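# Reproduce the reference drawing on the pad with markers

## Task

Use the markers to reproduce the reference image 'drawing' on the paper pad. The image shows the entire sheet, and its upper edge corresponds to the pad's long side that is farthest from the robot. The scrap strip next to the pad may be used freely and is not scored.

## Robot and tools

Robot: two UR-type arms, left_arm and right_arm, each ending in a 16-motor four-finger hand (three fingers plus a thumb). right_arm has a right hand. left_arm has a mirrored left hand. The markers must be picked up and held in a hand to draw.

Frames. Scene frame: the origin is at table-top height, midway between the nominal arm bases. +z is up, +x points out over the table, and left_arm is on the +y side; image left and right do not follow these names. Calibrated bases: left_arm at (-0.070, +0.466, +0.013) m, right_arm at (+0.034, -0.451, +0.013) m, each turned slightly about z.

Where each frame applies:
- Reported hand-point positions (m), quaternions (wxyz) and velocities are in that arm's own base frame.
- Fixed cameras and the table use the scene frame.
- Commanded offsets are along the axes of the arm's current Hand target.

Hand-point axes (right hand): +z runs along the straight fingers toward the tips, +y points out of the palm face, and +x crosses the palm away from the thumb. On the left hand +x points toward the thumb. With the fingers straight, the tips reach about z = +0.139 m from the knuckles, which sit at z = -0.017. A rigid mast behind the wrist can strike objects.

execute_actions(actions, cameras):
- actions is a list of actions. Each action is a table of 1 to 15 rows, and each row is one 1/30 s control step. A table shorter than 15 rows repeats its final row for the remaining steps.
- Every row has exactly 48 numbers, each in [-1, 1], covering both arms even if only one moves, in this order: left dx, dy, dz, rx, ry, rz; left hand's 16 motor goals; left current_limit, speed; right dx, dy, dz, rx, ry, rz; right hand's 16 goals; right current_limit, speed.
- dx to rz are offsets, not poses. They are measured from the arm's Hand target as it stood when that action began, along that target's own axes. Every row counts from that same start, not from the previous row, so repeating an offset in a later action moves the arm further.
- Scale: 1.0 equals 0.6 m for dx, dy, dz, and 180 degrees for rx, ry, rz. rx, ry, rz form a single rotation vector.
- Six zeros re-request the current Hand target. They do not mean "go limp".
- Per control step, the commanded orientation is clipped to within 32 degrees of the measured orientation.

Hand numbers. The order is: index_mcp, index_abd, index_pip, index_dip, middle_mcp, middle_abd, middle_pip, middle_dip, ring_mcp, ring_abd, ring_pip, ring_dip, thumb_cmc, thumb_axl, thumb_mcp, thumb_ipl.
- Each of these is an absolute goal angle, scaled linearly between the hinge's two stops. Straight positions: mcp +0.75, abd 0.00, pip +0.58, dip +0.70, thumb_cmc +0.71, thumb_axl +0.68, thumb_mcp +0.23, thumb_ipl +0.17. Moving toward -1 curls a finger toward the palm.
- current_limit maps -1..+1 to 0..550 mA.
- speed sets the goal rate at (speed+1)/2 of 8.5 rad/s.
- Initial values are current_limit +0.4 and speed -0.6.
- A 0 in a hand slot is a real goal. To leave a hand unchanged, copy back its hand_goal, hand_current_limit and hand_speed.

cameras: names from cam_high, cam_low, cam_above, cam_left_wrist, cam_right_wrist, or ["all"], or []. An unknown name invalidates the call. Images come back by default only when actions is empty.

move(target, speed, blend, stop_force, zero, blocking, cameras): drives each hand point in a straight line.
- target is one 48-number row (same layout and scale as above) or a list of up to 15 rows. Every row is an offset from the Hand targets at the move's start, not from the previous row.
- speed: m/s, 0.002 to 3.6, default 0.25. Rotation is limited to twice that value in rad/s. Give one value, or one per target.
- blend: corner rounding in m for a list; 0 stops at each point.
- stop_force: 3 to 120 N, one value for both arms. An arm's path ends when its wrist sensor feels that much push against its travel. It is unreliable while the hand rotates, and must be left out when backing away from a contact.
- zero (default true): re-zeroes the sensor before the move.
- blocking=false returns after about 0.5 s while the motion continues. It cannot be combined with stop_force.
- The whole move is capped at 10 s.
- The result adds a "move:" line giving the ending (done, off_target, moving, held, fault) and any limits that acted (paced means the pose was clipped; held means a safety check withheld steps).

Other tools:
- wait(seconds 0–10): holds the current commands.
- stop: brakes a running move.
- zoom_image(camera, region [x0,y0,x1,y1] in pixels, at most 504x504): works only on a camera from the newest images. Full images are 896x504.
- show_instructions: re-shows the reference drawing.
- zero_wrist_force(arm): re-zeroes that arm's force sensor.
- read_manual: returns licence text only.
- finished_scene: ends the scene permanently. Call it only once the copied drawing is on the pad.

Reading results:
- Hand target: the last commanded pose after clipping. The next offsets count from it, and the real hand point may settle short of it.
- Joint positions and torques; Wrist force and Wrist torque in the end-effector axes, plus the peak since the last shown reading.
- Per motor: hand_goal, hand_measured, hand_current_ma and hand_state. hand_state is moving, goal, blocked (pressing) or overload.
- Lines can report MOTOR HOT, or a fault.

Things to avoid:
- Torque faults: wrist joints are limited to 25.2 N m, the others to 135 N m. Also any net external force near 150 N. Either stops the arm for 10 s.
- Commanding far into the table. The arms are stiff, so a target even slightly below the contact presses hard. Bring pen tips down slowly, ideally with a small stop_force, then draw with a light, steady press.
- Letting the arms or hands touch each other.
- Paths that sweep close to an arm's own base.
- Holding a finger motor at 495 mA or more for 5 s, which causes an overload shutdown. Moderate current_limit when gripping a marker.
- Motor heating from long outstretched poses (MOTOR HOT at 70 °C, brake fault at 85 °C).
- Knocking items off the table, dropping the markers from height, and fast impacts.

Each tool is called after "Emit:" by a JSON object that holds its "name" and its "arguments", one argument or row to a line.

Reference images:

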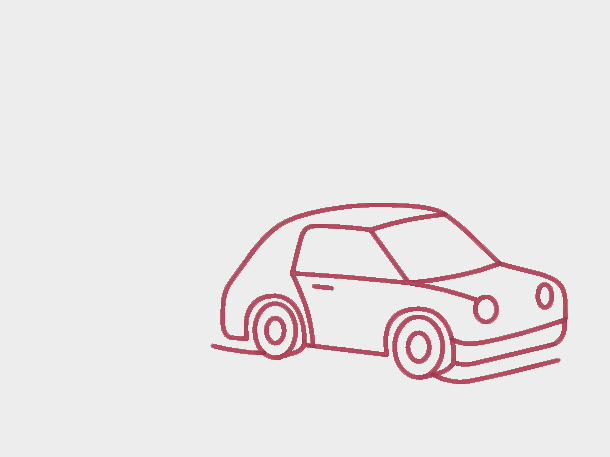

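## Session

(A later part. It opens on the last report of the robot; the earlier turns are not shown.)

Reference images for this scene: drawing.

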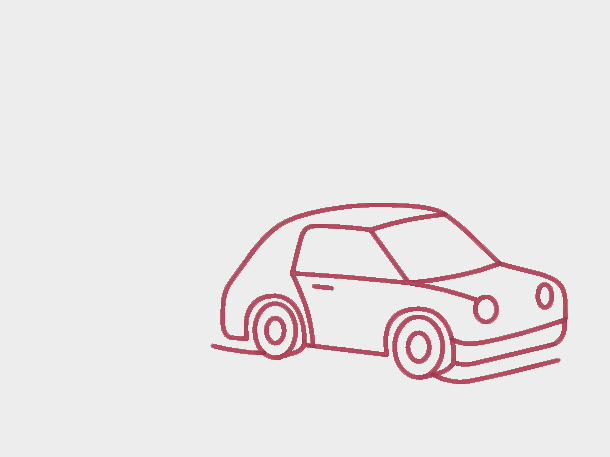

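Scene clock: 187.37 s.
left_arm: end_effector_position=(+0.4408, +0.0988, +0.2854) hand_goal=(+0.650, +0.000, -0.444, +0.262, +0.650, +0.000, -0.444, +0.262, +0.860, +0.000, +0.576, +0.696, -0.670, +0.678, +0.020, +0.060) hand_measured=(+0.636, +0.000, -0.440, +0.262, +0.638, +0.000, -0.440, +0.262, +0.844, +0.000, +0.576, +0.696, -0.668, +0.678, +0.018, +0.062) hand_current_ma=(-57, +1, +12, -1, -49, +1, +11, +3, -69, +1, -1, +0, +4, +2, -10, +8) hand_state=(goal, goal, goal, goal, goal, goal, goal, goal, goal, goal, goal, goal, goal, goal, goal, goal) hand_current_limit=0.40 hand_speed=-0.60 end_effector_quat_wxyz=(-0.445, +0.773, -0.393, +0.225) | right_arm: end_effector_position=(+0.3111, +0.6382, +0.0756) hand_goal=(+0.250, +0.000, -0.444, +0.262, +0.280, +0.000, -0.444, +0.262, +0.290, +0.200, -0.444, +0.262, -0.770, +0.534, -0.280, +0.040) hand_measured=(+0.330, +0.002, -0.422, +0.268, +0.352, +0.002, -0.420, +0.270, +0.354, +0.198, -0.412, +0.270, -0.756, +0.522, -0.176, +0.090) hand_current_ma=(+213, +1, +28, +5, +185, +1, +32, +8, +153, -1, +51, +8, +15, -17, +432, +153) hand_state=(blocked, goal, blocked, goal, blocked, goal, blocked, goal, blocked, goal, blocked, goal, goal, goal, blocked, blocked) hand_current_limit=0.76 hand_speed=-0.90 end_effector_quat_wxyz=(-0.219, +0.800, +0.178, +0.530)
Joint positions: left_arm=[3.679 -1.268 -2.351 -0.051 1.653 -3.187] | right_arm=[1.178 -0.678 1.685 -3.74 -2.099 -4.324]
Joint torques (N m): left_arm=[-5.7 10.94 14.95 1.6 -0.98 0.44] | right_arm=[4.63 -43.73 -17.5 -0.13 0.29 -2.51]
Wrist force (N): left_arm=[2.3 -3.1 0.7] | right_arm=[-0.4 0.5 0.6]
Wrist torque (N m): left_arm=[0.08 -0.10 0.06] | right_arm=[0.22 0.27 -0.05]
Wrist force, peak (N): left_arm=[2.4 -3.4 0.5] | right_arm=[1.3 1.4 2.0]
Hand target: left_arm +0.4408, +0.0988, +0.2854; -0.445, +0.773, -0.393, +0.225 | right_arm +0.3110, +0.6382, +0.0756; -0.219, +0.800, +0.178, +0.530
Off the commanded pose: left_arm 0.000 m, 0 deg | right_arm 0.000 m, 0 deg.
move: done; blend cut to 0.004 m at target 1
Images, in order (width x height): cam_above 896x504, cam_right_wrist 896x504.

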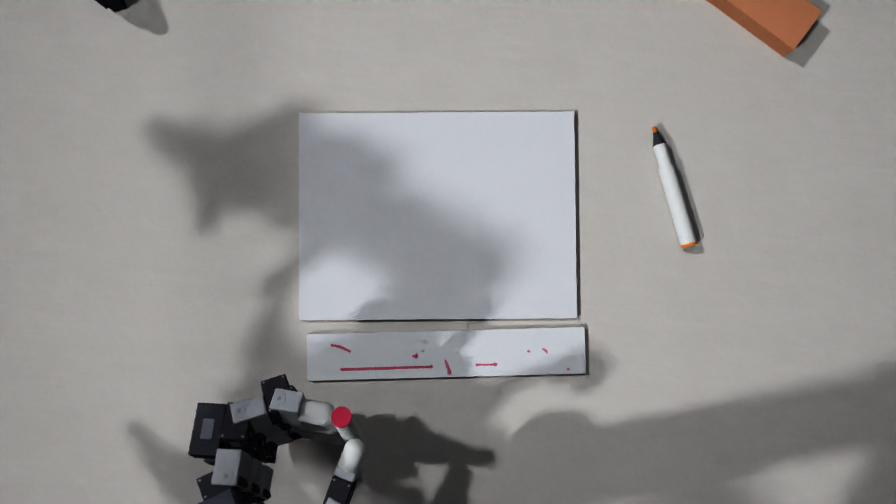

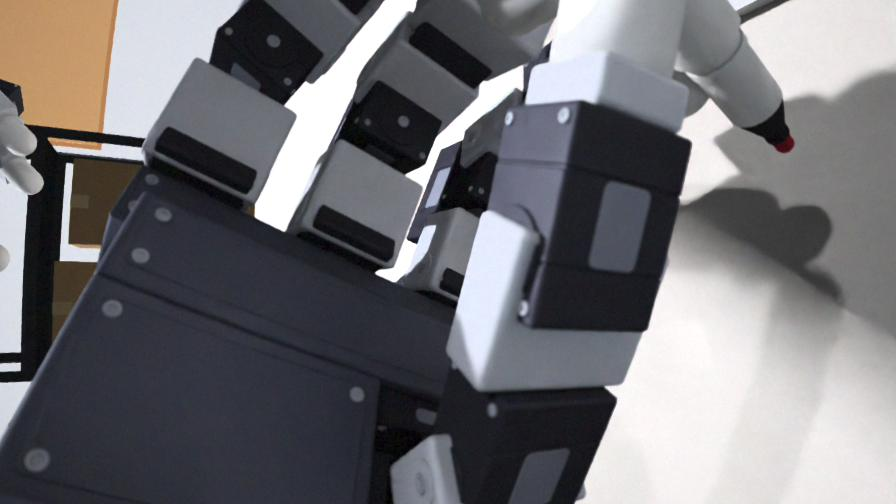

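Emit:
{"name": "move", "arguments": {
  "target": [0,0,0,0,0,0,0.65,0,-0.445,0.261,0.65,0,-0.445,0.261,0.86,0,0.576,0.696,-0.671,0.678,0.02,0.06,0.4,-0.6,0.09361,0.18913,0.23904,0,0,0,0.25,0,-0.445,0.261,0.28,0,-0.445,0.261,0.29,0.2,-0.445,0.261,-0.771,0.533,-0.28,0.04,0.76,-0.9],
  "speed": 0.2,
  "cameras": ["cam_right_wrist"]
}}

Scene clock: 189.70 s.
left_arm: end_effector_position=(+0.4408, +0.0988, +0.2854) hand_goal=(+0.650, +0.000, -0.444, +0.262, +0.650, +0.000, -0.444, +0.262, +0.860, +0.000, +0.576, +0.696, -0.670, +0.678, +0.020, +0.060) hand_measured=(+0.636, +0.000, -0.440, +0.262, +0.638, +0.000, -0.440, +0.262, +0.844, +0.000, +0.576, +0.696, -0.668, +0.678, +0.018, +0.062) hand_current_ma=(-57, +1, +12, -1, -49, +1, +11, +3, -69, +1, -1, +0, +4, +2, -10, +8) hand_state=(goal, goal, goal, goal, goal, goal, goal, goal, goal, goal, goal, goal, goal, goal, goal, goal) hand_current_limit=0.40 hand_speed=-0.60 end_effector_quat_wxyz=(-0.445, +0.773, -0.393, +0.225) | right_arm: end_effector_position=(+0.5010, +0.6230, +0.0599) hand_goal=(+0.250, +0.000, -0.444, +0.262, +0.280, +0.000, -0.444, +0.262, +0.290, +0.200, -0.444, +0.262, -0.770, +0.534, -0.280, +0.040) hand_measured=(+0.330, +0.002, -0.422, +0.268, +0.352, +0.002, -0.420, +0.270, +0.354, +0.198, -0.412, +0.270, -0.756, +0.522, -0.176, +0.090) hand_current_ma=(+213, +1, +28, +5, +185, +1, +32, +8, +153, -1, +51, +8, +15, -17, +432, +153) hand_state=(blocked, goal, blocked, goal, blocked, goal, blocked, goal, blocked, goal, blocked, goal, goal, goal, blocked, blocked) hand_current_limit=0.76 hand_speed=-0.90 end_effector_quat_wxyz=(-0.219, +0.800, +0.178, +0.530)
Joint positions: left_arm=[3.679 -1.268 -2.351 -0.051 1.653 -3.187] | right_arm=[0.893 -0.577 1.505 -3.707 -1.835 -4.44]
Joint torques (N m): left_arm=[-5.2 11.02 15.58 1.32 -1.07 0.28] | right_arm=[-2.77 -52.17 -13.71 -5.47 -0.87 1.94]
Wrist force (N): left_arm=[2.3 -3.1 0.7] | right_arm=[-0.2 0.5 1.0]
Wrist torque (N m): left_arm=[0.08 -0.09 0.06] | right_arm=[0.17 0.20 -0.17]
Wrist force, peak (N): left_arm=[2.4 -3.3 0.7] | right_arm=[0.2 2.0 2.1]
Hand target: left_arm +0.4408, +0.0988, +0.2854; -0.445, +0.773, -0.393, +0.225 | right_arm +0.5011, +0.6230, +0.0600; -0.219, +0.800, +0.178, +0.530
Off the commanded pose: left_arm 0.000 m, 0 deg | right_arm 0.000 m, 0 deg.
move: done
Images, in order (width x height): cam_right_wrist 896x504.

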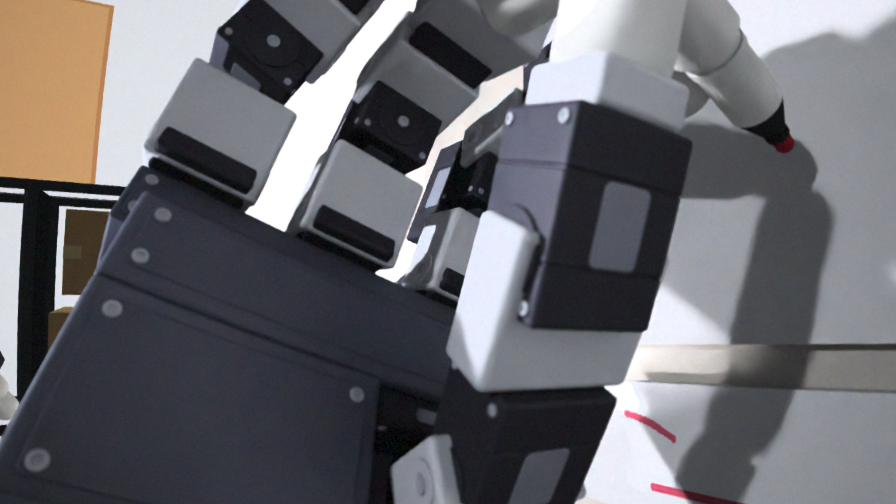

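Emit:
{"name": "move", "arguments": {
  "target": [0,0,0,0,0,0,0.65,0,-0.445,0.261,0.65,0,-0.445,0.261,0.86,0,0.576,0.696,-0.671,0.678,0.02,0.06,0.4,-0.6,-0.02622,0.00462,0.00969,0,0,0,0.25,0,-0.445,0.261,0.28,0,-0.445,0.261,0.29,0.2,-0.445,0.261,-0.771,0.533,-0.28,0.04,0.76,-0.9],
  "speed": 0.005,
  "stop_force": 3
}}

Emit:
{"name": "move", "arguments": {
  "target": [0,0,0,0,0,0,0.65,0,-0.445,0.261,0.65,0,-0.445,0.261,0.86,0,0.576,0.696,-0.671,0.678,0.02,0.06,0.4,-0.6,0.00077,-0.00014,-0.00029,0,0,0,0.25,0,-0.445,0.261,0.28,0,-0.445,0.261,0.29,0.2,-0.445,0.261,-0.771,0.533,-0.28,0.04,0.76,-0.9],
  "speed": 0.02,
  "cameras": ["cam_right_wrist"]
}}

Scene clock: 193.60 s.
left_arm: end_effector_position=(+0.4408, +0.0988, +0.2854) hand_goal=(+0.650, +0.000, -0.444, +0.262, +0.650, +0.000, -0.444, +0.262, +0.860, +0.000, +0.576, +0.696, -0.670, +0.678, +0.020, +0.060) hand_measured=(+0.636, +0.000, -0.440, +0.262, +0.638, +0.000, -0.440, +0.262, +0.844, +0.000, +0.576, +0.696, -0.668, +0.678, +0.018, +0.062) hand_current_ma=(-57, +1, +12, -1, -49, +1, +11, +3, -69, +1, -1, +0, +4, +2, -10, +8) hand_state=(goal, goal, goal, goal, goal, goal, goal, goal, goal, goal, goal, goal, goal, goal, goal, goal) hand_current_limit=0.40 hand_speed=-0.60 end_effector_quat_wxyz=(-0.445, +0.773, -0.393, +0.225) | right_arm: end_effector_position=(+0.5011, +0.6230, +0.0457) hand_goal=(+0.250, +0.000, -0.444, +0.262, +0.280, +0.000, -0.444, +0.262, +0.290, +0.200, -0.444, +0.262, -0.770, +0.534, -0.280, +0.040) hand_measured=(+0.328, +0.002, -0.422, +0.268, +0.352, +0.002, -0.420, +0.270, +0.354, +0.198, -0.412, +0.270, -0.758, +0.522, -0.176, +0.090) hand_current_ma=(+210, +1, +28, +5, +184, +1, +32, +8, +153, -1, +51, +8, +14, -17, +432, +154) hand_state=(blocked, goal, blocked, goal, blocked, goal, blocked, goal, blocked, goal, blocked, goal, goal, goal, blocked, blocked) hand_current_limit=0.76 hand_speed=-0.90 end_effector_quat_wxyz=(-0.219, +0.800, +0.178, +0.530)
Joint positions: left_arm=[3.679 -1.268 -2.351 -0.051 1.653 -3.187] | right_arm=[0.893 -0.549 1.497 -3.726 -1.835 -4.44]
Joint torques (N m): left_arm=[-6.05 10.85 14.93 1.62 -1 0.4] | right_arm=[-8.4 -52.51 -5.2 0.41 1.95 1.49]
Wrist force (N): left_arm=[2.4 -3.2 0.7] | right_arm=[2.8 0.5 0.7]
Wrist torque (N m): left_arm=[0.07 -0.11 0.07] | right_arm=[0.22 0.17 -0.22]
Wrist force, peak (N): left_arm=[2.4 -3.5 0.8] | right_arm=[4.3 0.2 0.9]
Hand target: left_arm +0.4408, +0.0988, +0.2854; -0.445, +0.773, -0.393, +0.225 | right_arm +0.5011, +0.6230, +0.0457; -0.219, +0.800, +0.178, +0.530 (not the last commanded pose)
Off the commanded pose: left_arm 0.000 m, 0 deg | right_arm 0.003 m, 0 deg.
move: contact (right_arm)

Scene clock: 194.30 s.
left_arm: end_effector_position=(+0.4408, +0.0988, +0.2854) hand_goal=(+0.650, +0.000, -0.444, +0.262, +0.650, +0.000, -0.444, +0.262, +0.860, +0.000, +0.576, +0.696, -0.670, +0.678, +0.020, +0.060) hand_measured=(+0.636, +0.000, -0.440, +0.262, +0.638, +0.000, -0.440, +0.262, +0.844, +0.000, +0.576, +0.696, -0.668, +0.678, +0.018, +0.062) hand_current_ma=(-57, +1, +12, -1, -49, +1, +11, +3, -69, +1, -1, +0, +4, +2, -10, +8) hand_state=(goal, goal, goal, goal, goal, goal, goal, goal, goal, goal, goal, goal, goal, goal, goal, goal) hand_current_limit=0.40 hand_speed=-0.60 end_effector_quat_wxyz=(-0.445, +0.773, -0.393, +0.225) | right_arm: end_effector_position=(+0.5011, +0.6230, +0.0462) hand_goal=(+0.250, +0.000, -0.444, +0.262, +0.280, +0.000, -0.444, +0.262, +0.290, +0.200, -0.444, +0.262, -0.770, +0.534, -0.280, +0.040) hand_measured=(+0.328, +0.002, -0.422, +0.268, +0.352, +0.002, -0.420, +0.270, +0.354, +0.198, -0.412, +0.270, -0.756, +0.522, -0.176, +0.090) hand_current_ma=(+210, +1, +28, +5, +184, +1, +32, +8, +153, -1, +51, +8, +14, -17, +432, +154) hand_state=(blocked, goal, blocked, goal, blocked, goal, blocked, goal, blocked, goal, blocked, goal, goal, goal, blocked, blocked) hand_current_limit=0.76 hand_speed=-0.90 end_effector_quat_wxyz=(-0.219, +0.800, +0.178, +0.530)
Joint positions: left_arm=[3.679 -1.268 -2.351 -0.051 1.653 -3.187] | right_arm=[0.893 -0.55 1.497 -3.725 -1.835 -4.44]
Joint torques (N m): left_arm=[-6.88 10.21 15.43 1.49 -0.92 0.31] | right_arm=[-6.6 -54.64 -7.23 -0.38 1.78 1.41]
Wrist force (N): left_arm=[2.4 -3.0 0.8] | right_arm=[0.3 0.4 0.7]
Wrist torque (N m): left_arm=[0.08 -0.10 0.06] | right_arm=[0.20 0.21 -0.17]
Wrist force, peak (N): left_arm=[2.5 -3.1 0.7] | right_arm=[2.9 0.2 1.0]
Hand target: left_arm +0.4408, +0.0988, +0.2854; -0.445, +0.773, -0.393, +0.225 | right_arm +0.5011, +0.6230, +0.0462; -0.219, +0.800, +0.178, +0.530
Off the commanded pose: left_arm 0.000 m, 0 deg | right_arm 0.000 m, 0 deg.
move: done
Images, in order (width x height): cam_right_wrist 896x504.

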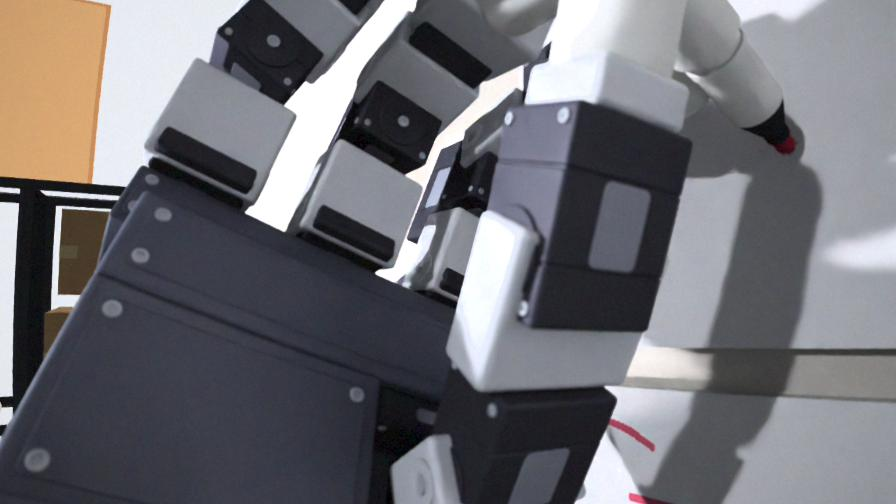

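Emit:
{"name": "move", "arguments": {
  "target": [
    [0,0,0,0,0,0,0.65,0,-0.445,0.261,0.65,0,-0.445,0.261,0.86,0,0.576,0.696,-0.671,0.678,0.02,0.06,0.4,-0.6,-0.00116,0.00878,-0.00684,0,0,0,0.25,0,-0.445,0.261,0.28,0,-0.445,0.261,0.29,0.2,-0.445,0.261,-0.771,0.533,-0.28,0.04,0.76,-0.9],
    [0,0,0,0,0,0,0.65,0,-0.445,0.261,0.65,0,-0.445,0.261,0.86,0,0.576,0.696,-0.671,0.678,0.02,0.06,0.4,-0.6,-0.00218,0.01903,-0.01449,0,0,0,0.25,0,-0.445,0.261,0.28,0,-0.445,0.261,0.29,0.2,-0.445,0.261,-0.771,0.533,-0.28,0.04,0.76,-0.9],
    [0,0,0,0,0,0,0.65,0,-0.445,0.261,0.65,0,-0.445,0.261,0.86,0,0.576,0.696,-0.671,0.678,0.02,0.06,0.4,-0.6,-0.0026,0.03597,-0.02369,0,0,0,0.25,0,-0.445,0.261,0.28,0,-0.445,0.261,0.29,0.2,-0.445,0.261,-0.771,0.533,-0.28,0.04,0.76,-0.9]
  ],
  "speed": 0.03,
  "blend": [0.003,0.003,0]
}}

Emit:
{"name": "move", "arguments": {
  "target": [0,0,0,0,0,0,0.65,0,-0.445,0.261,0.65,0,-0.445,0.261,0.86,0,0.576,0.696,-0.671,0.678,0.02,0.06,0.4,-0.6,0.01234,-0.00218,-0.00456,0,0,0,0.25,0,-0.445,0.261,0.28,0,-0.445,0.261,0.29,0.2,-0.445,0.261,-0.771,0.533,-0.28,0.04,0.76,-0.9],
  "speed": 0.05,
  "cameras": ["cam_right_wrist"]
}}

Scene clock: 196.30 s.
left_arm: end_effector_position=(+0.4408, +0.0988, +0.2854) hand_goal=(+0.650, +0.000, -0.444, +0.262, +0.650, +0.000, -0.444, +0.262, +0.860, +0.000, +0.576, +0.696, -0.670, +0.678, +0.020, +0.060) hand_measured=(+0.636, +0.000, -0.440, +0.262, +0.638, +0.000, -0.440, +0.262, +0.844, +0.000, +0.576, +0.696, -0.668, +0.678, +0.018, +0.062) hand_current_ma=(-57, +1, +12, -1, -49, +1, +11, +3, -69, +1, -1, +0, +4, +2, -10, +8) hand_state=(goal, goal, goal, goal, goal, goal, goal, goal, goal, goal, goal, goal, goal, goal, goal, goal) hand_current_limit=0.40 hand_speed=-0.60 end_effector_quat_wxyz=(-0.445, +0.773, -0.393, +0.225) | right_arm: end_effector_position=(+0.5008, +0.5970, +0.0462) hand_goal=(+0.250, +0.000, -0.444, +0.262, +0.280, +0.000, -0.444, +0.262, +0.290, +0.200, -0.444, +0.262, -0.770, +0.534, -0.280, +0.040) hand_measured=(+0.328, +0.002, -0.422, +0.268, +0.352, +0.002, -0.420, +0.270, +0.354, +0.198, -0.412, +0.272, -0.756, +0.522, -0.176, +0.090) hand_current_ma=(+210, +1, +28, +5, +184, +1, +32, +8, +153, -1, +51, +8, +14, -17, +432, +154) hand_state=(blocked, goal, blocked, goal, blocked, goal, blocked, goal, blocked, goal, blocked, goal, goal, goal, blocked, blocked) hand_current_limit=0.76 hand_speed=-0.90 end_effector_quat_wxyz=(-0.219, +0.800, +0.178, +0.530)
Joint positions: left_arm=[3.679 -1.268 -2.351 -0.051 1.653 -3.187] | right_arm=[0.867 -0.581 1.579 -3.779 -1.81 -4.449]
Joint torques (N m): left_arm=[-5.74 10.2 15.58 1.68 -1.21 0.52] | right_arm=[10.68 -40.11 -24.41 -0.34 -2.25 -0.77]
Wrist force (N): left_arm=[2.3 -2.9 0.9] | right_arm=[0.3 0.3 1.1]
Wrist torque (N m): left_arm=[0.10 -0.09 0.05] | right_arm=[0.15 0.16 0.01]
Wrist force, peak (N): left_arm=[2.5 -3.3 0.7] | right_arm=[0.6 0.9 0.8]
Hand target: left_arm +0.4408, +0.0988, +0.2854; -0.445, +0.773, -0.393, +0.225 | right_arm +0.5007, +0.5971, +0.0461; -0.219, +0.800, +0.178, +0.530
Off the commanded pose: left_arm 0.000 m, 0 deg | right_arm 0.000 m, 0 deg.
move: done

Scene clock: 197.00 s.
left_arm: end_effector_position=(+0.4408, +0.0988, +0.2854) hand_goal=(+0.650, +0.000, -0.444, +0.262, +0.650, +0.000, -0.444, +0.262, +0.860, +0.000, +0.576, +0.696, -0.670, +0.678, +0.020, +0.060) hand_measured=(+0.636, +0.000, -0.440, +0.262, +0.638, +0.000, -0.440, +0.262, +0.844, +0.000, +0.576, +0.696, -0.668, +0.678, +0.018, +0.062) hand_current_ma=(-57, +1, +12, -1, -49, +1, +11, +3, -69, +1, -1, +0, +4, +2, -10, +8) hand_state=(goal, goal, goal, goal, goal, goal, goal, goal, goal, goal, goal, goal, goal, goal, goal, goal) hand_current_limit=0.40 hand_speed=-0.60 end_effector_quat_wxyz=(-0.445, +0.773, -0.393, +0.225) | right_arm: end_effector_position=(+0.5007, +0.5971, +0.0542) hand_goal=(+0.250, +0.000, -0.444, +0.262, +0.280, +0.000, -0.444, +0.262, +0.290, +0.200, -0.444, +0.262, -0.770, +0.534, -0.280, +0.040) hand_measured=(+0.328, +0.002, -0.422, +0.268, +0.352, +0.002, -0.420, +0.270, +0.354, +0.198, -0.412, +0.272, -0.756, +0.522, -0.176, +0.090) hand_current_ma=(+209, +1, +28, +5, +184, +1, +32, +8, +153, -1, +51, +8, +14, -17, +432, +154) hand_state=(blocked, goal, blocked, goal, blocked, goal, blocked, goal, blocked, goal, blocked, goal, goal, goal, blocked, blocked) hand_current_limit=0.76 hand_speed=-0.90 end_effector_quat_wxyz=(-0.219, +0.800, +0.178, +0.530)
Joint positions: left_arm=[3.679 -1.268 -2.351 -0.051 1.653 -3.187] | right_arm=[0.867 -0.597 1.583 -3.767 -1.811 -4.449]
Joint torques (N m): left_arm=[-5.67 10.63 15.15 1.66 -1.16 0.36] | right_arm=[10.19 -39.72 -10.5 -2.81 -2.28 2.06]
Wrist force (N): left_arm=[2.2 -2.9 0.6] | right_arm=[0.1 0.5 0.7]
Wrist torque (N m): left_arm=[0.11 -0.08 0.04] | right_arm=[0.20 0.19 0.00]
Wrist force, peak (N): left_arm=[2.5 -3.4 0.8] | right_arm=[-0.5 0.8 1.0]
Hand target: left_arm +0.4408, +0.0988, +0.2854; -0.445, +0.773, -0.393, +0.225 | right_arm +0.5007, +0.5971, +0.0541; -0.219, +0.800, +0.178, +0.530
Off the commanded pose: left_arm 0.000 m, 0 deg | right_arm 0.000 m, 0 deg.
move: done
Images, in order (width x height): cam_right_wrist 896x504.

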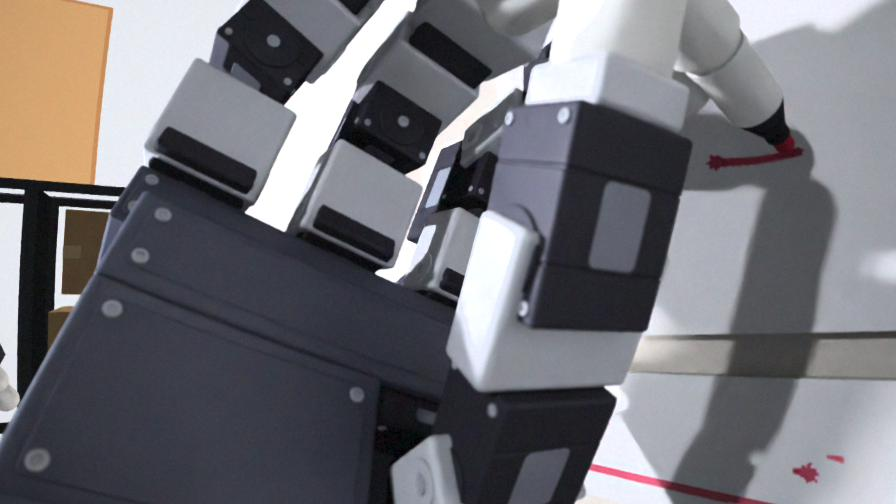

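Emit:
{"name": "move", "arguments": {
  "target": [0,0,0,0,0,0,0.65,0,-0.445,0.261,0.65,0,-0.445,0.261,0.86,0,0.576,0.696,-0.671,0.678,0.02,0.06,0.4,-0.6,-0.0232,-0.0814,-0.1702,0,0,0,0.25,0,-0.445,0.261,0.28,0,-0.445,0.261,0.29,0.2,-0.445,0.261,-0.771,0.533,-0.28,0.04,0.76,-0.9],
  "speed": 0.2,
  "cameras": ["cam_above","cam_right_wrist"]
}}

Scene clock: 198.90 s.
left_arm: end_effector_position=(+0.4408, +0.0988, +0.2854) hand_goal=(+0.650, +0.000, -0.444, +0.262, +0.650, +0.000, -0.444, +0.262, +0.860, +0.000, +0.576, +0.696, -0.670, +0.678, +0.020, +0.060) hand_measured=(+0.636, +0.000, -0.440, +0.262, +0.638, +0.000, -0.440, +0.262, +0.844, +0.000, +0.576, +0.696, -0.668, +0.678, +0.018, +0.062) hand_current_ma=(-57, +1, +12, -1, -49, +1, +11, +3, -69, +1, -1, +0, +4, +2, -10, +8) hand_state=(goal, goal, goal, goal, goal, goal, goal, goal, goal, goal, goal, goal, goal, goal, goal, goal) hand_current_limit=0.40 hand_speed=-0.60 end_effector_quat_wxyz=(-0.445, +0.773, -0.393, +0.225) | right_arm: end_effector_position=(+0.3918, +0.5824, +0.0842) hand_goal=(+0.250, +0.000, -0.444, +0.262, +0.280, +0.000, -0.444, +0.262, +0.290, +0.200, -0.444, +0.262, -0.770, +0.534, -0.280, +0.040) hand_measured=(+0.328, +0.002, -0.422, +0.268, +0.352, +0.002, -0.420, +0.270, +0.354, +0.198, -0.412, +0.272, -0.756, +0.522, -0.176, +0.090) hand_current_ma=(+209, +1, +28, +5, +183, +1, +32, +8, +153, -1, +51, +8, +14, -17, +432, +154) hand_state=(blocked, goal, blocked, goal, blocked, goal, blocked, goal, blocked, goal, blocked, goal, goal, goal, blocked, blocked) hand_current_limit=0.76 hand_speed=-0.90 end_effector_quat_wxyz=(-0.219, +0.800, +0.178, +0.530)
Joint positions: left_arm=[3.679 -1.268 -2.351 -0.051 1.653 -3.187] | right_arm=[1.005 -0.733 1.791 -3.824 -1.939 -4.397]
Joint torques (N m): left_arm=[-5.94 9.89 14.91 1.76 -1.28 0.36] | right_arm=[2.98 -45.38 -12.82 -0.09 0.56 -2.52]
Wrist force (N): left_arm=[2.3 -3.2 0.6] | right_arm=[-0.3 0.6 1.0]
Wrist torque (N m): left_arm=[0.08 -0.09 0.05] | right_arm=[0.22 0.23 -0.05]
Wrist force, peak (N): left_arm=[2.4 -3.4 0.6] | right_arm=[0.2 1.4 2.6]
Hand target: left_arm +0.4408, +0.0988, +0.2854; -0.445, +0.773, -0.393, +0.225 | right_arm +0.3917, +0.5824, +0.0842; -0.219, +0.800, +0.178, +0.530
Off the commanded pose: left_arm 0.000 m, 0 deg | right_arm 0.000 m, 0 deg.
move: done
Images, in order (width x height): cam_above 896x504, cam_right_wrist 896x504.

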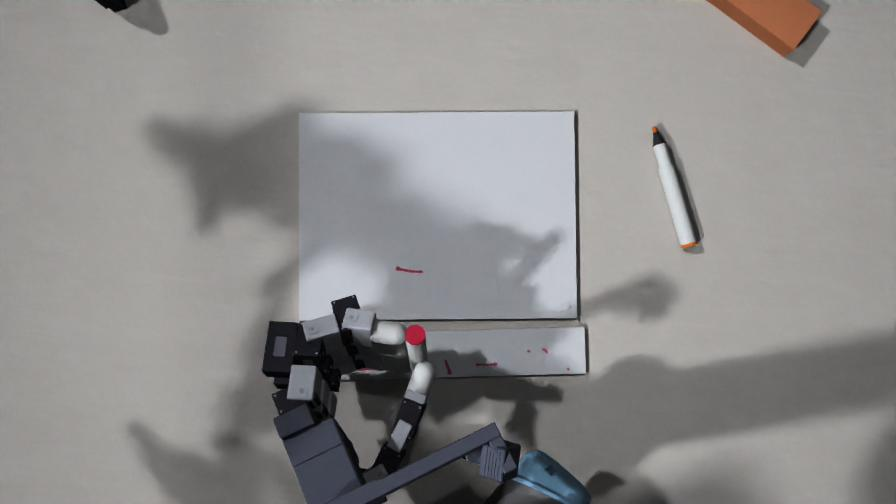

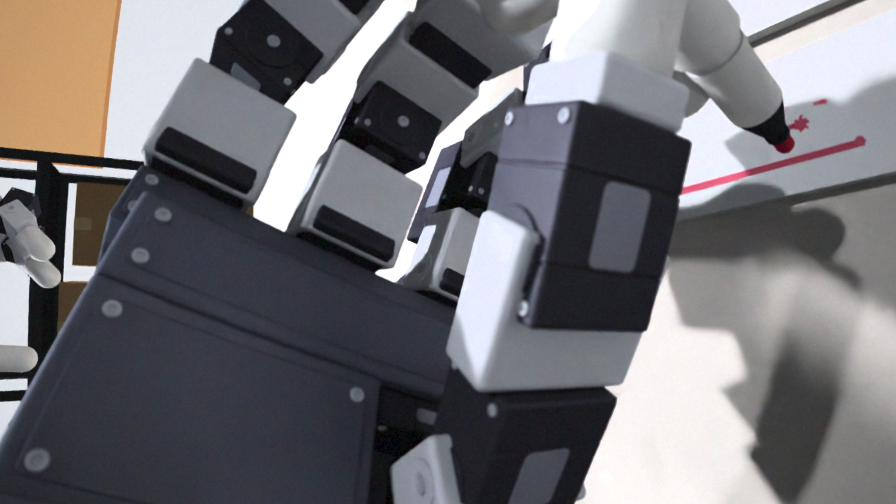

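Emit:
{"name": "zoom_image", "arguments": {
  "camera": "cam_above",
  "region": [380, 250, 440, 290]
}}

Scaled by 8.400.

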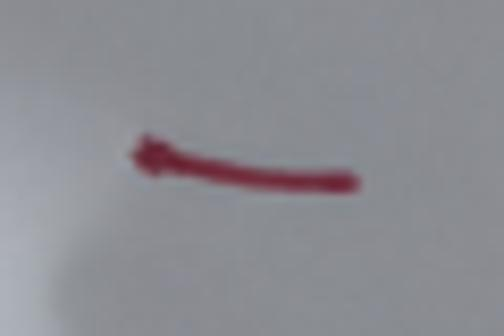

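Emit:
{"name": "zoom_image", "arguments": {
  "camera": "cam_above",
  "region": [285, 100, 325, 126]
}}

Emit:
{"name": "zoom_image", "arguments": {
  "camera": "cam_above",
  "region": [560, 100, 600, 126]
}}

Emit:
{"name": "zoom_image", "arguments": {
  "camera": "cam_above",
  "region": [560, 300, 600, 326]
}}

Emit:
{"name": "zoom_image", "arguments": {
  "camera": "cam_above",
  "region": [285, 260, 325, 286]
}}

Scaled by 12.600.

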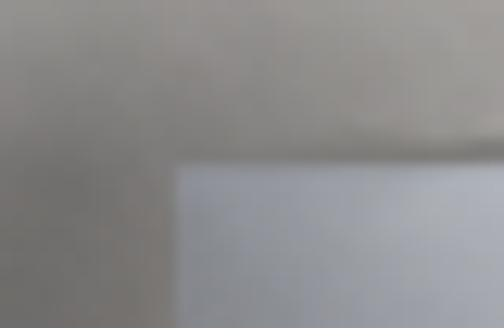

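Scaled by 12.600.

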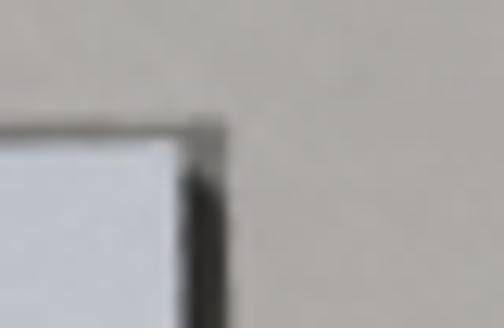

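Scaled by 12.600.

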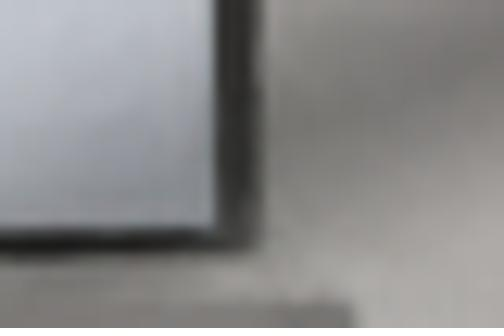

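Scaled by 12.600.

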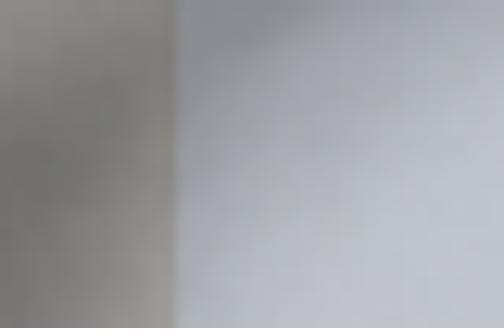

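Emit:
{"name": "zoom_image", "arguments": {
  "camera": "cam_above",
  "region": [290, 292, 330, 318]
}}

Emit:
{"name": "zoom_image", "arguments": {
  "camera": "cam_above",
  "region": [430, 305, 470, 331]
}}

Emit:
{"name": "zoom_image", "arguments": {
  "camera": "cam_above",
  "region": [400, 100, 440, 126]
}}

Scaled by 12.600.

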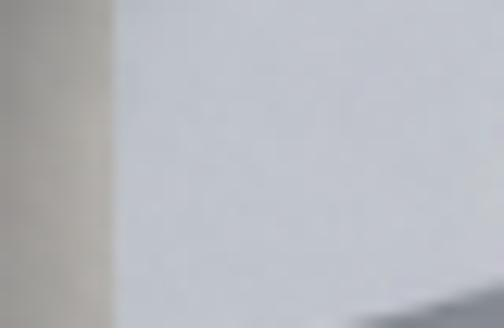

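Scaled by 12.600.

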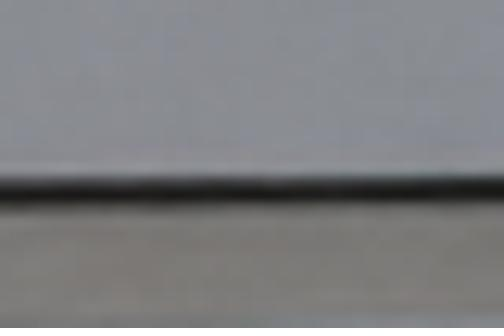

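Scaled by 12.600.

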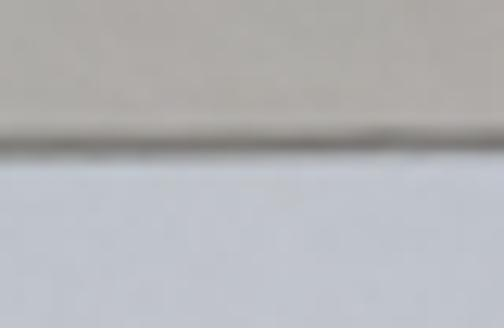

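Emit:
{"name": "move", "arguments": {
  "target": [0,0,0,0,0,0,0.65,0,-0.445,0.261,0.65,0,-0.445,0.261,0.86,0,0.576,0.696,-0.671,0.678,0.02,0.06,0.4,-0.6,0.02141,0.08409,0.16346,0,0,0,0.25,0,-0.445,0.261,0.28,0,-0.445,0.261,0.29,0.2,-0.445,0.261,-0.771,0.533,-0.28,0.04,0.76,-0.9],
  "speed": 0.2
}}

Emit:
{"name": "move", "arguments": {
  "target": [
    [0,0,0,0,0,0,0.65,0,-0.445,0.261,0.65,0,-0.445,0.261,0.86,0,0.576,0.696,-0.671,0.678,0.02,0.06,0.4,-0.6,-0.0128,0.00226,0.00473,0,0,0,0.25,0,-0.445,0.261,0.28,0,-0.445,0.261,0.29,0.2,-0.445,0.261,-0.771,0.533,-0.28,0.04,0.76,-0.9],
    [0,0,0,0,0,0,0.65,0,-0.445,0.261,0.65,0,-0.445,0.261,0.86,0,0.576,0.696,-0.671,0.678,0.02,0.06,0.4,-0.6,-0.01162,-0.0052,0.01146,0,0,0,0.25,0,-0.445,0.261,0.28,0,-0.445,0.261,0.29,0.2,-0.445,0.261,-0.771,0.533,-0.28,0.04,0.76,-0.9],
    [0,0,0,0,0,0,0.65,0,-0.445,0.261,0.65,0,-0.445,0.261,0.86,0,0.576,0.696,-0.671,0.678,0.02,0.06,0.4,-0.6,-0.00835,-0.00807,0.02171,0,0,0,0.25,0,-0.445,0.261,0.28,0,-0.445,0.261,0.29,0.2,-0.445,0.261,-0.771,0.533,-0.28,0.04,0.76,-0.9],
    [0,0,0,0,0,0,0.65,0,-0.445,0.261,0.65,0,-0.445,0.261,0.86,0,0.576,0.696,-0.671,0.678,0.02,0.06,0.4,-0.6,-0.00388,-0.0056,0.03261,0,0,0,0.25,0,-0.445,0.261,0.28,0,-0.445,0.261,0.29,0.2,-0.445,0.261,-0.771,0.533,-0.28,0.04,0.76,-0.9],
    [0,0,0,0,0,0,0.65,0,-0.445,0.261,0.65,0,-0.445,0.261,0.86,0,0.576,0.696,-0.671,0.678,0.02,0.06,0.4,-0.6,0.00056,0.00151,0.04125,0,0,0,0.25,0,-0.445,0.261,0.28,0,-0.445,0.261,0.29,0.2,-0.445,0.261,-0.771,0.533,-0.28,0.04,0.76,-0.9],
    [0,0,0,0,0,0,0.65,0,-0.445,0.261,0.65,0,-0.445,0.261,0.86,0,0.576,0.696,-0.671,0.678,0.02,0.06,0.4,-0.6,0.0038,0.01138,0.04528,0,0,0,0.25,0,-0.445,0.261,0.28,0,-0.445,0.261,0.29,0.2,-0.445,0.261,-0.771,0.533,-0.28,0.04,0.76,-0.9],
    [0,0,0,0,0,0,0.65,0,-0.445,0.261,0.65,0,-0.445,0.261,0.86,0,0.576,0.696,-0.671,0.678,0.02,0.06,0.4,-0.6,0.00496,0.02135,0.04367,0,0,0,0.25,0,-0.445,0.261,0.28,0,-0.445,0.261,0.29,0.2,-0.445,0.261,-0.771,0.533,-0.28,0.04,0.76,-0.9]
  ],
  "speed": [0.03,0.04,0.04,0.04,0.04,0.04,0.04],
  "blend": [0,0.003,0.003,0.003,0.003,0.003,0]
}}

Emit:
{"name": "move", "arguments": {
  "target": [0,0,0,0,0,0,0.65,0,-0.445,0.261,0.65,0,-0.445,0.261,0.86,0,0.576,0.696,-0.671,0.678,0.02,0.06,0.4,-0.6,0.01234,-0.00218,-0.00456,0,0,0,0.25,0,-0.445,0.261,0.28,0,-0.445,0.261,0.29,0.2,-0.445,0.261,-0.771,0.533,-0.28,0.04,0.76,-0.9],
  "speed": 0.1,
  "cameras": ["cam_right_wrist"]
}}

Scene clock: 202.77 s.
left_arm: end_effector_position=(+0.4408, +0.0988, +0.2854) hand_goal=(+0.650, +0.000, -0.444, +0.262, +0.650, +0.000, -0.444, +0.262, +0.860, +0.000, +0.576, +0.696, -0.670, +0.678, +0.020, +0.060) hand_measured=(+0.636, +0.000, -0.440, +0.262, +0.638, +0.000, -0.440, +0.262, +0.844, +0.000, +0.576, +0.696, -0.668, +0.678, +0.018, +0.062) hand_current_ma=(-57, +1, +12, -1, -49, +1, +11, +3, -69, +1, -1, +0, +4, +2, -10, +8) hand_state=(goal, goal, goal, goal, goal, goal, goal, goal, goal, goal, goal, goal, goal, goal, goal, goal) hand_current_limit=0.40 hand_speed=-0.60 end_effector_quat_wxyz=(-0.445, +0.773, -0.393, +0.225) | right_arm: end_effector_position=(+0.4980, +0.5935, +0.0542) hand_goal=(+0.250, +0.000, -0.444, +0.262, +0.280, +0.000, -0.444, +0.262, +0.290, +0.200, -0.444, +0.262, -0.770, +0.534, -0.280, +0.040) hand_measured=(+0.328, +0.002, -0.422, +0.268, +0.352, +0.002, -0.420, +0.270, +0.354, +0.198, -0.412, +0.272, -0.756, +0.522, -0.176, +0.090) hand_current_ma=(+209, +1, +28, +5, +183, +1, +32, +8, +153, -1, +51, +8, +15, -17, +432, +154) hand_state=(blocked, goal, blocked, goal, blocked, goal, blocked, goal, blocked, goal, blocked, goal, goal, goal, blocked, blocked) hand_current_limit=0.76 hand_speed=-0.90 end_effector_quat_wxyz=(-0.219, +0.800, +0.178, +0.530)
Joint positions: left_arm=[3.679 -1.268 -2.351 -0.051 1.653 -3.187] | right_arm=[0.866 -0.603 1.599 -3.777 -1.81 -4.449]
Joint torques (N m): left_arm=[-6.29 8.79 15.33 1.45 -1.06 0.35] | right_arm=[0.44 -41.64 -19.78 -5.51 -0.76 1.9]
Wrist force (N): left_arm=[2.1 -2.9 0.4] | right_arm=[-0.2 0.8 0.7]
Wrist torque (N m): left_arm=[0.12 -0.07 0.04] | right_arm=[0.26 0.22 -0.12]
Wrist force, peak (N): left_arm=[2.5 -3.3 0.5] | right_arm=[-0.2 1.5 2.1]
Hand target: left_arm +0.4408, +0.0988, +0.2854; -0.445, +0.773, -0.393, +0.225 | right_arm +0.4981, +0.5935, +0.0542; -0.219, +0.800, +0.178, +0.530
Off the commanded pose: left_arm 0.000 m, 0 deg | right_arm 0.000 m, 0 deg.
move: done

Scene clock: 204.67 s.
left_arm: end_effector_position=(+0.4408, +0.0988, +0.2854) hand_goal=(+0.650, +0.000, -0.444, +0.262, +0.650, +0.000, -0.444, +0.262, +0.860, +0.000, +0.576, +0.696, -0.670, +0.678, +0.020, +0.060) hand_measured=(+0.636, +0.000, -0.440, +0.262, +0.638, +0.000, -0.440, +0.262, +0.844, +0.000, +0.576, +0.696, -0.668, +0.678, +0.018, +0.062) hand_current_ma=(-57, +1, +12, -1, -49, +1, +11, +3, -69, +1, -1, +0, +4, +2, -10, +8) hand_state=(goal, goal, goal, goal, goal, goal, goal, goal, goal, goal, goal, goal, goal, goal, goal, goal) hand_current_limit=0.40 hand_speed=-0.60 end_effector_quat_wxyz=(-0.445, +0.773, -0.393, +0.225) | right_arm: end_effector_position=(+0.5260, +0.5970, +0.0460) hand_goal=(+0.250, +0.000, -0.444, +0.262, +0.280, +0.000, -0.444, +0.262, +0.290, +0.200, -0.444, +0.262, -0.770, +0.534, -0.280, +0.040) hand_measured=(+0.326, +0.002, -0.422, +0.268, +0.350, +0.002, -0.420, +0.272, +0.354, +0.198, -0.412, +0.272, -0.756, +0.522, -0.176, +0.092) hand_current_ma=(+197, +1, +28, +5, +179, +1, +32, +8, +153, -1, +53, +9, +15, -17, +432, +160) hand_state=(blocked, goal, blocked, goal, blocked, goal, blocked, goal, blocked, goal, blocked, goal, goal, goal, blocked, blocked) hand_current_limit=0.76 hand_speed=-0.90 end_effector_quat_wxyz=(-0.219, +0.800, +0.178, +0.530) end_effector_velocity=(+0.000, +0.001, +0.000) end_effector_angular_velocity=(-0.004, +0.001, -0.002)
Joint positions: left_arm=[3.679 -1.268 -2.351 -0.051 1.653 -3.187] | right_arm=[0.835 -0.564 1.535 -3.755 -1.781 -4.461]
Joint velocities: left_arm=[within noise] | right_arm=[0.002 0.001 -0.003 0.005 -0.004 0]
Joint torques (N m): left_arm=[-5.07 9.83 16.6 1.58 -1.18 0.16] | right_arm=[10.52 -40.28 -25.89 -0.16 -2.18 0.53]
Wrist force (N): left_arm=[2.1 -3.0 0.7] | right_arm=[-0.2 0.5 0.6]
Wrist torque (N m): left_arm=[0.09 -0.06 0.03] | right_arm=[0.21 0.25 -0.05]
Wrist force, peak (N): left_arm=[2.2 -3.6 0.4] | right_arm=[1.6 0.6 0.9]
Hand target: left_arm +0.4408, +0.0988, +0.2854; -0.445, +0.773, -0.393, +0.225 | right_arm +0.5260, +0.5970, +0.0459; -0.219, +0.800, +0.178, +0.530
Off the commanded pose: left_arm 0.000 m, 0 deg | right_arm 0.000 m, 0 deg.
move: done

Scene clock: 205.37 s.
left_arm: end_effector_position=(+0.4408, +0.0988, +0.2854) hand_goal=(+0.650, +0.000, -0.444, +0.262, +0.650, +0.000, -0.444, +0.262, +0.860, +0.000, +0.576, +0.696, -0.670, +0.678, +0.020, +0.060) hand_measured=(+0.636, +0.000, -0.440, +0.262, +0.638, +0.000, -0.440, +0.262, +0.844, +0.000, +0.576, +0.696, -0.668, +0.678, +0.018, +0.062) hand_current_ma=(-57, +1, +12, -1, -49, +1, +11, +3, -69, +1, -1, +0, +4, +2, -10, +8) hand_state=(goal, goal, goal, goal, goal, goal, goal, goal, goal, goal, goal, goal, goal, goal, goal, goal) hand_current_limit=0.40 hand_speed=-0.60 end_effector_quat_wxyz=(-0.445, +0.773, -0.393, +0.225) | right_arm: end_effector_position=(+0.5260, +0.5971, +0.0540) hand_goal=(+0.250, +0.000, -0.444, +0.262, +0.280, +0.000, -0.444, +0.262, +0.290, +0.200, -0.444, +0.262, -0.770, +0.534, -0.280, +0.040) hand_measured=(+0.326, +0.002, -0.422, +0.268, +0.350, +0.002, -0.420, +0.272, +0.354, +0.198, -0.412, +0.272, -0.756, +0.522, -0.176, +0.092) hand_current_ma=(+197, +1, +28, +5, +179, +1, +32, +8, +153, -1, +53, +9, +15, -17, +432, +160) hand_state=(blocked, goal, blocked, goal, blocked, goal, blocked, goal, blocked, goal, blocked, goal, goal, goal, blocked, blocked) hand_current_limit=0.76 hand_speed=-0.90 end_effector_quat_wxyz=(-0.219, +0.800, +0.178, +0.530)
Joint positions: left_arm=[3.679 -1.268 -2.351 -0.051 1.653 -3.187] | right_arm=[0.836 -0.58 1.54 -3.743 -1.781 -4.461]
Joint torques (N m): left_arm=[-5.96 9.13 15.21 1.64 -1.01 0.37] | right_arm=[10.47 -40.31 -10.43 -2.84 -2.22 1.91]
Wrist force (N): left_arm=[2.3 -3.1 0.7] | right_arm=[0.1 0.7 0.5]
Wrist torque (N m): left_arm=[0.08 -0.09 0.05] | right_arm=[0.25 0.20 -0.02]
Wrist force, peak (N): left_arm=[2.5 -3.2 0.7] | right_arm=[-0.4 0.3 1.0]
Hand target: left_arm +0.4408, +0.0988, +0.2854; -0.445, +0.773, -0.393, +0.225 | right_arm +0.5260, +0.5971, +0.0539; -0.219, +0.800, +0.178, +0.530
Off the commanded pose: left_arm 0.000 m, 0 deg | right_arm 0.000 m, 0 deg.
move: done
Images, in order (width x height): cam_right_wrist 896x504.

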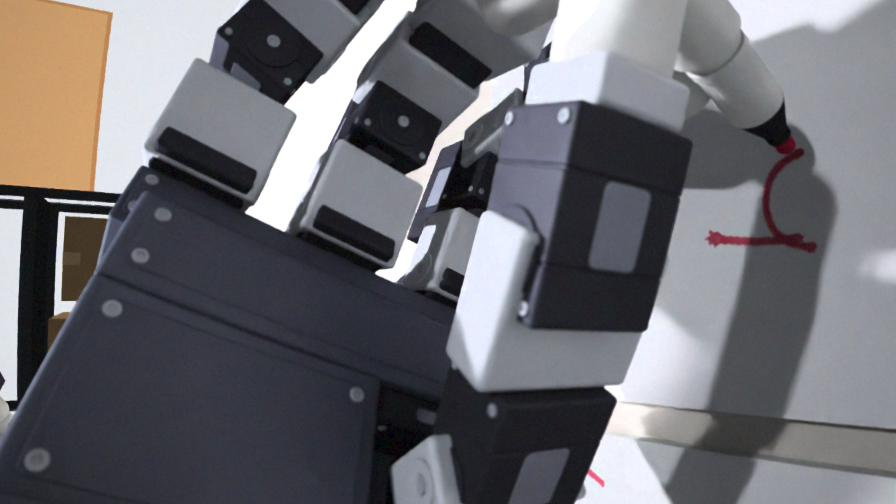

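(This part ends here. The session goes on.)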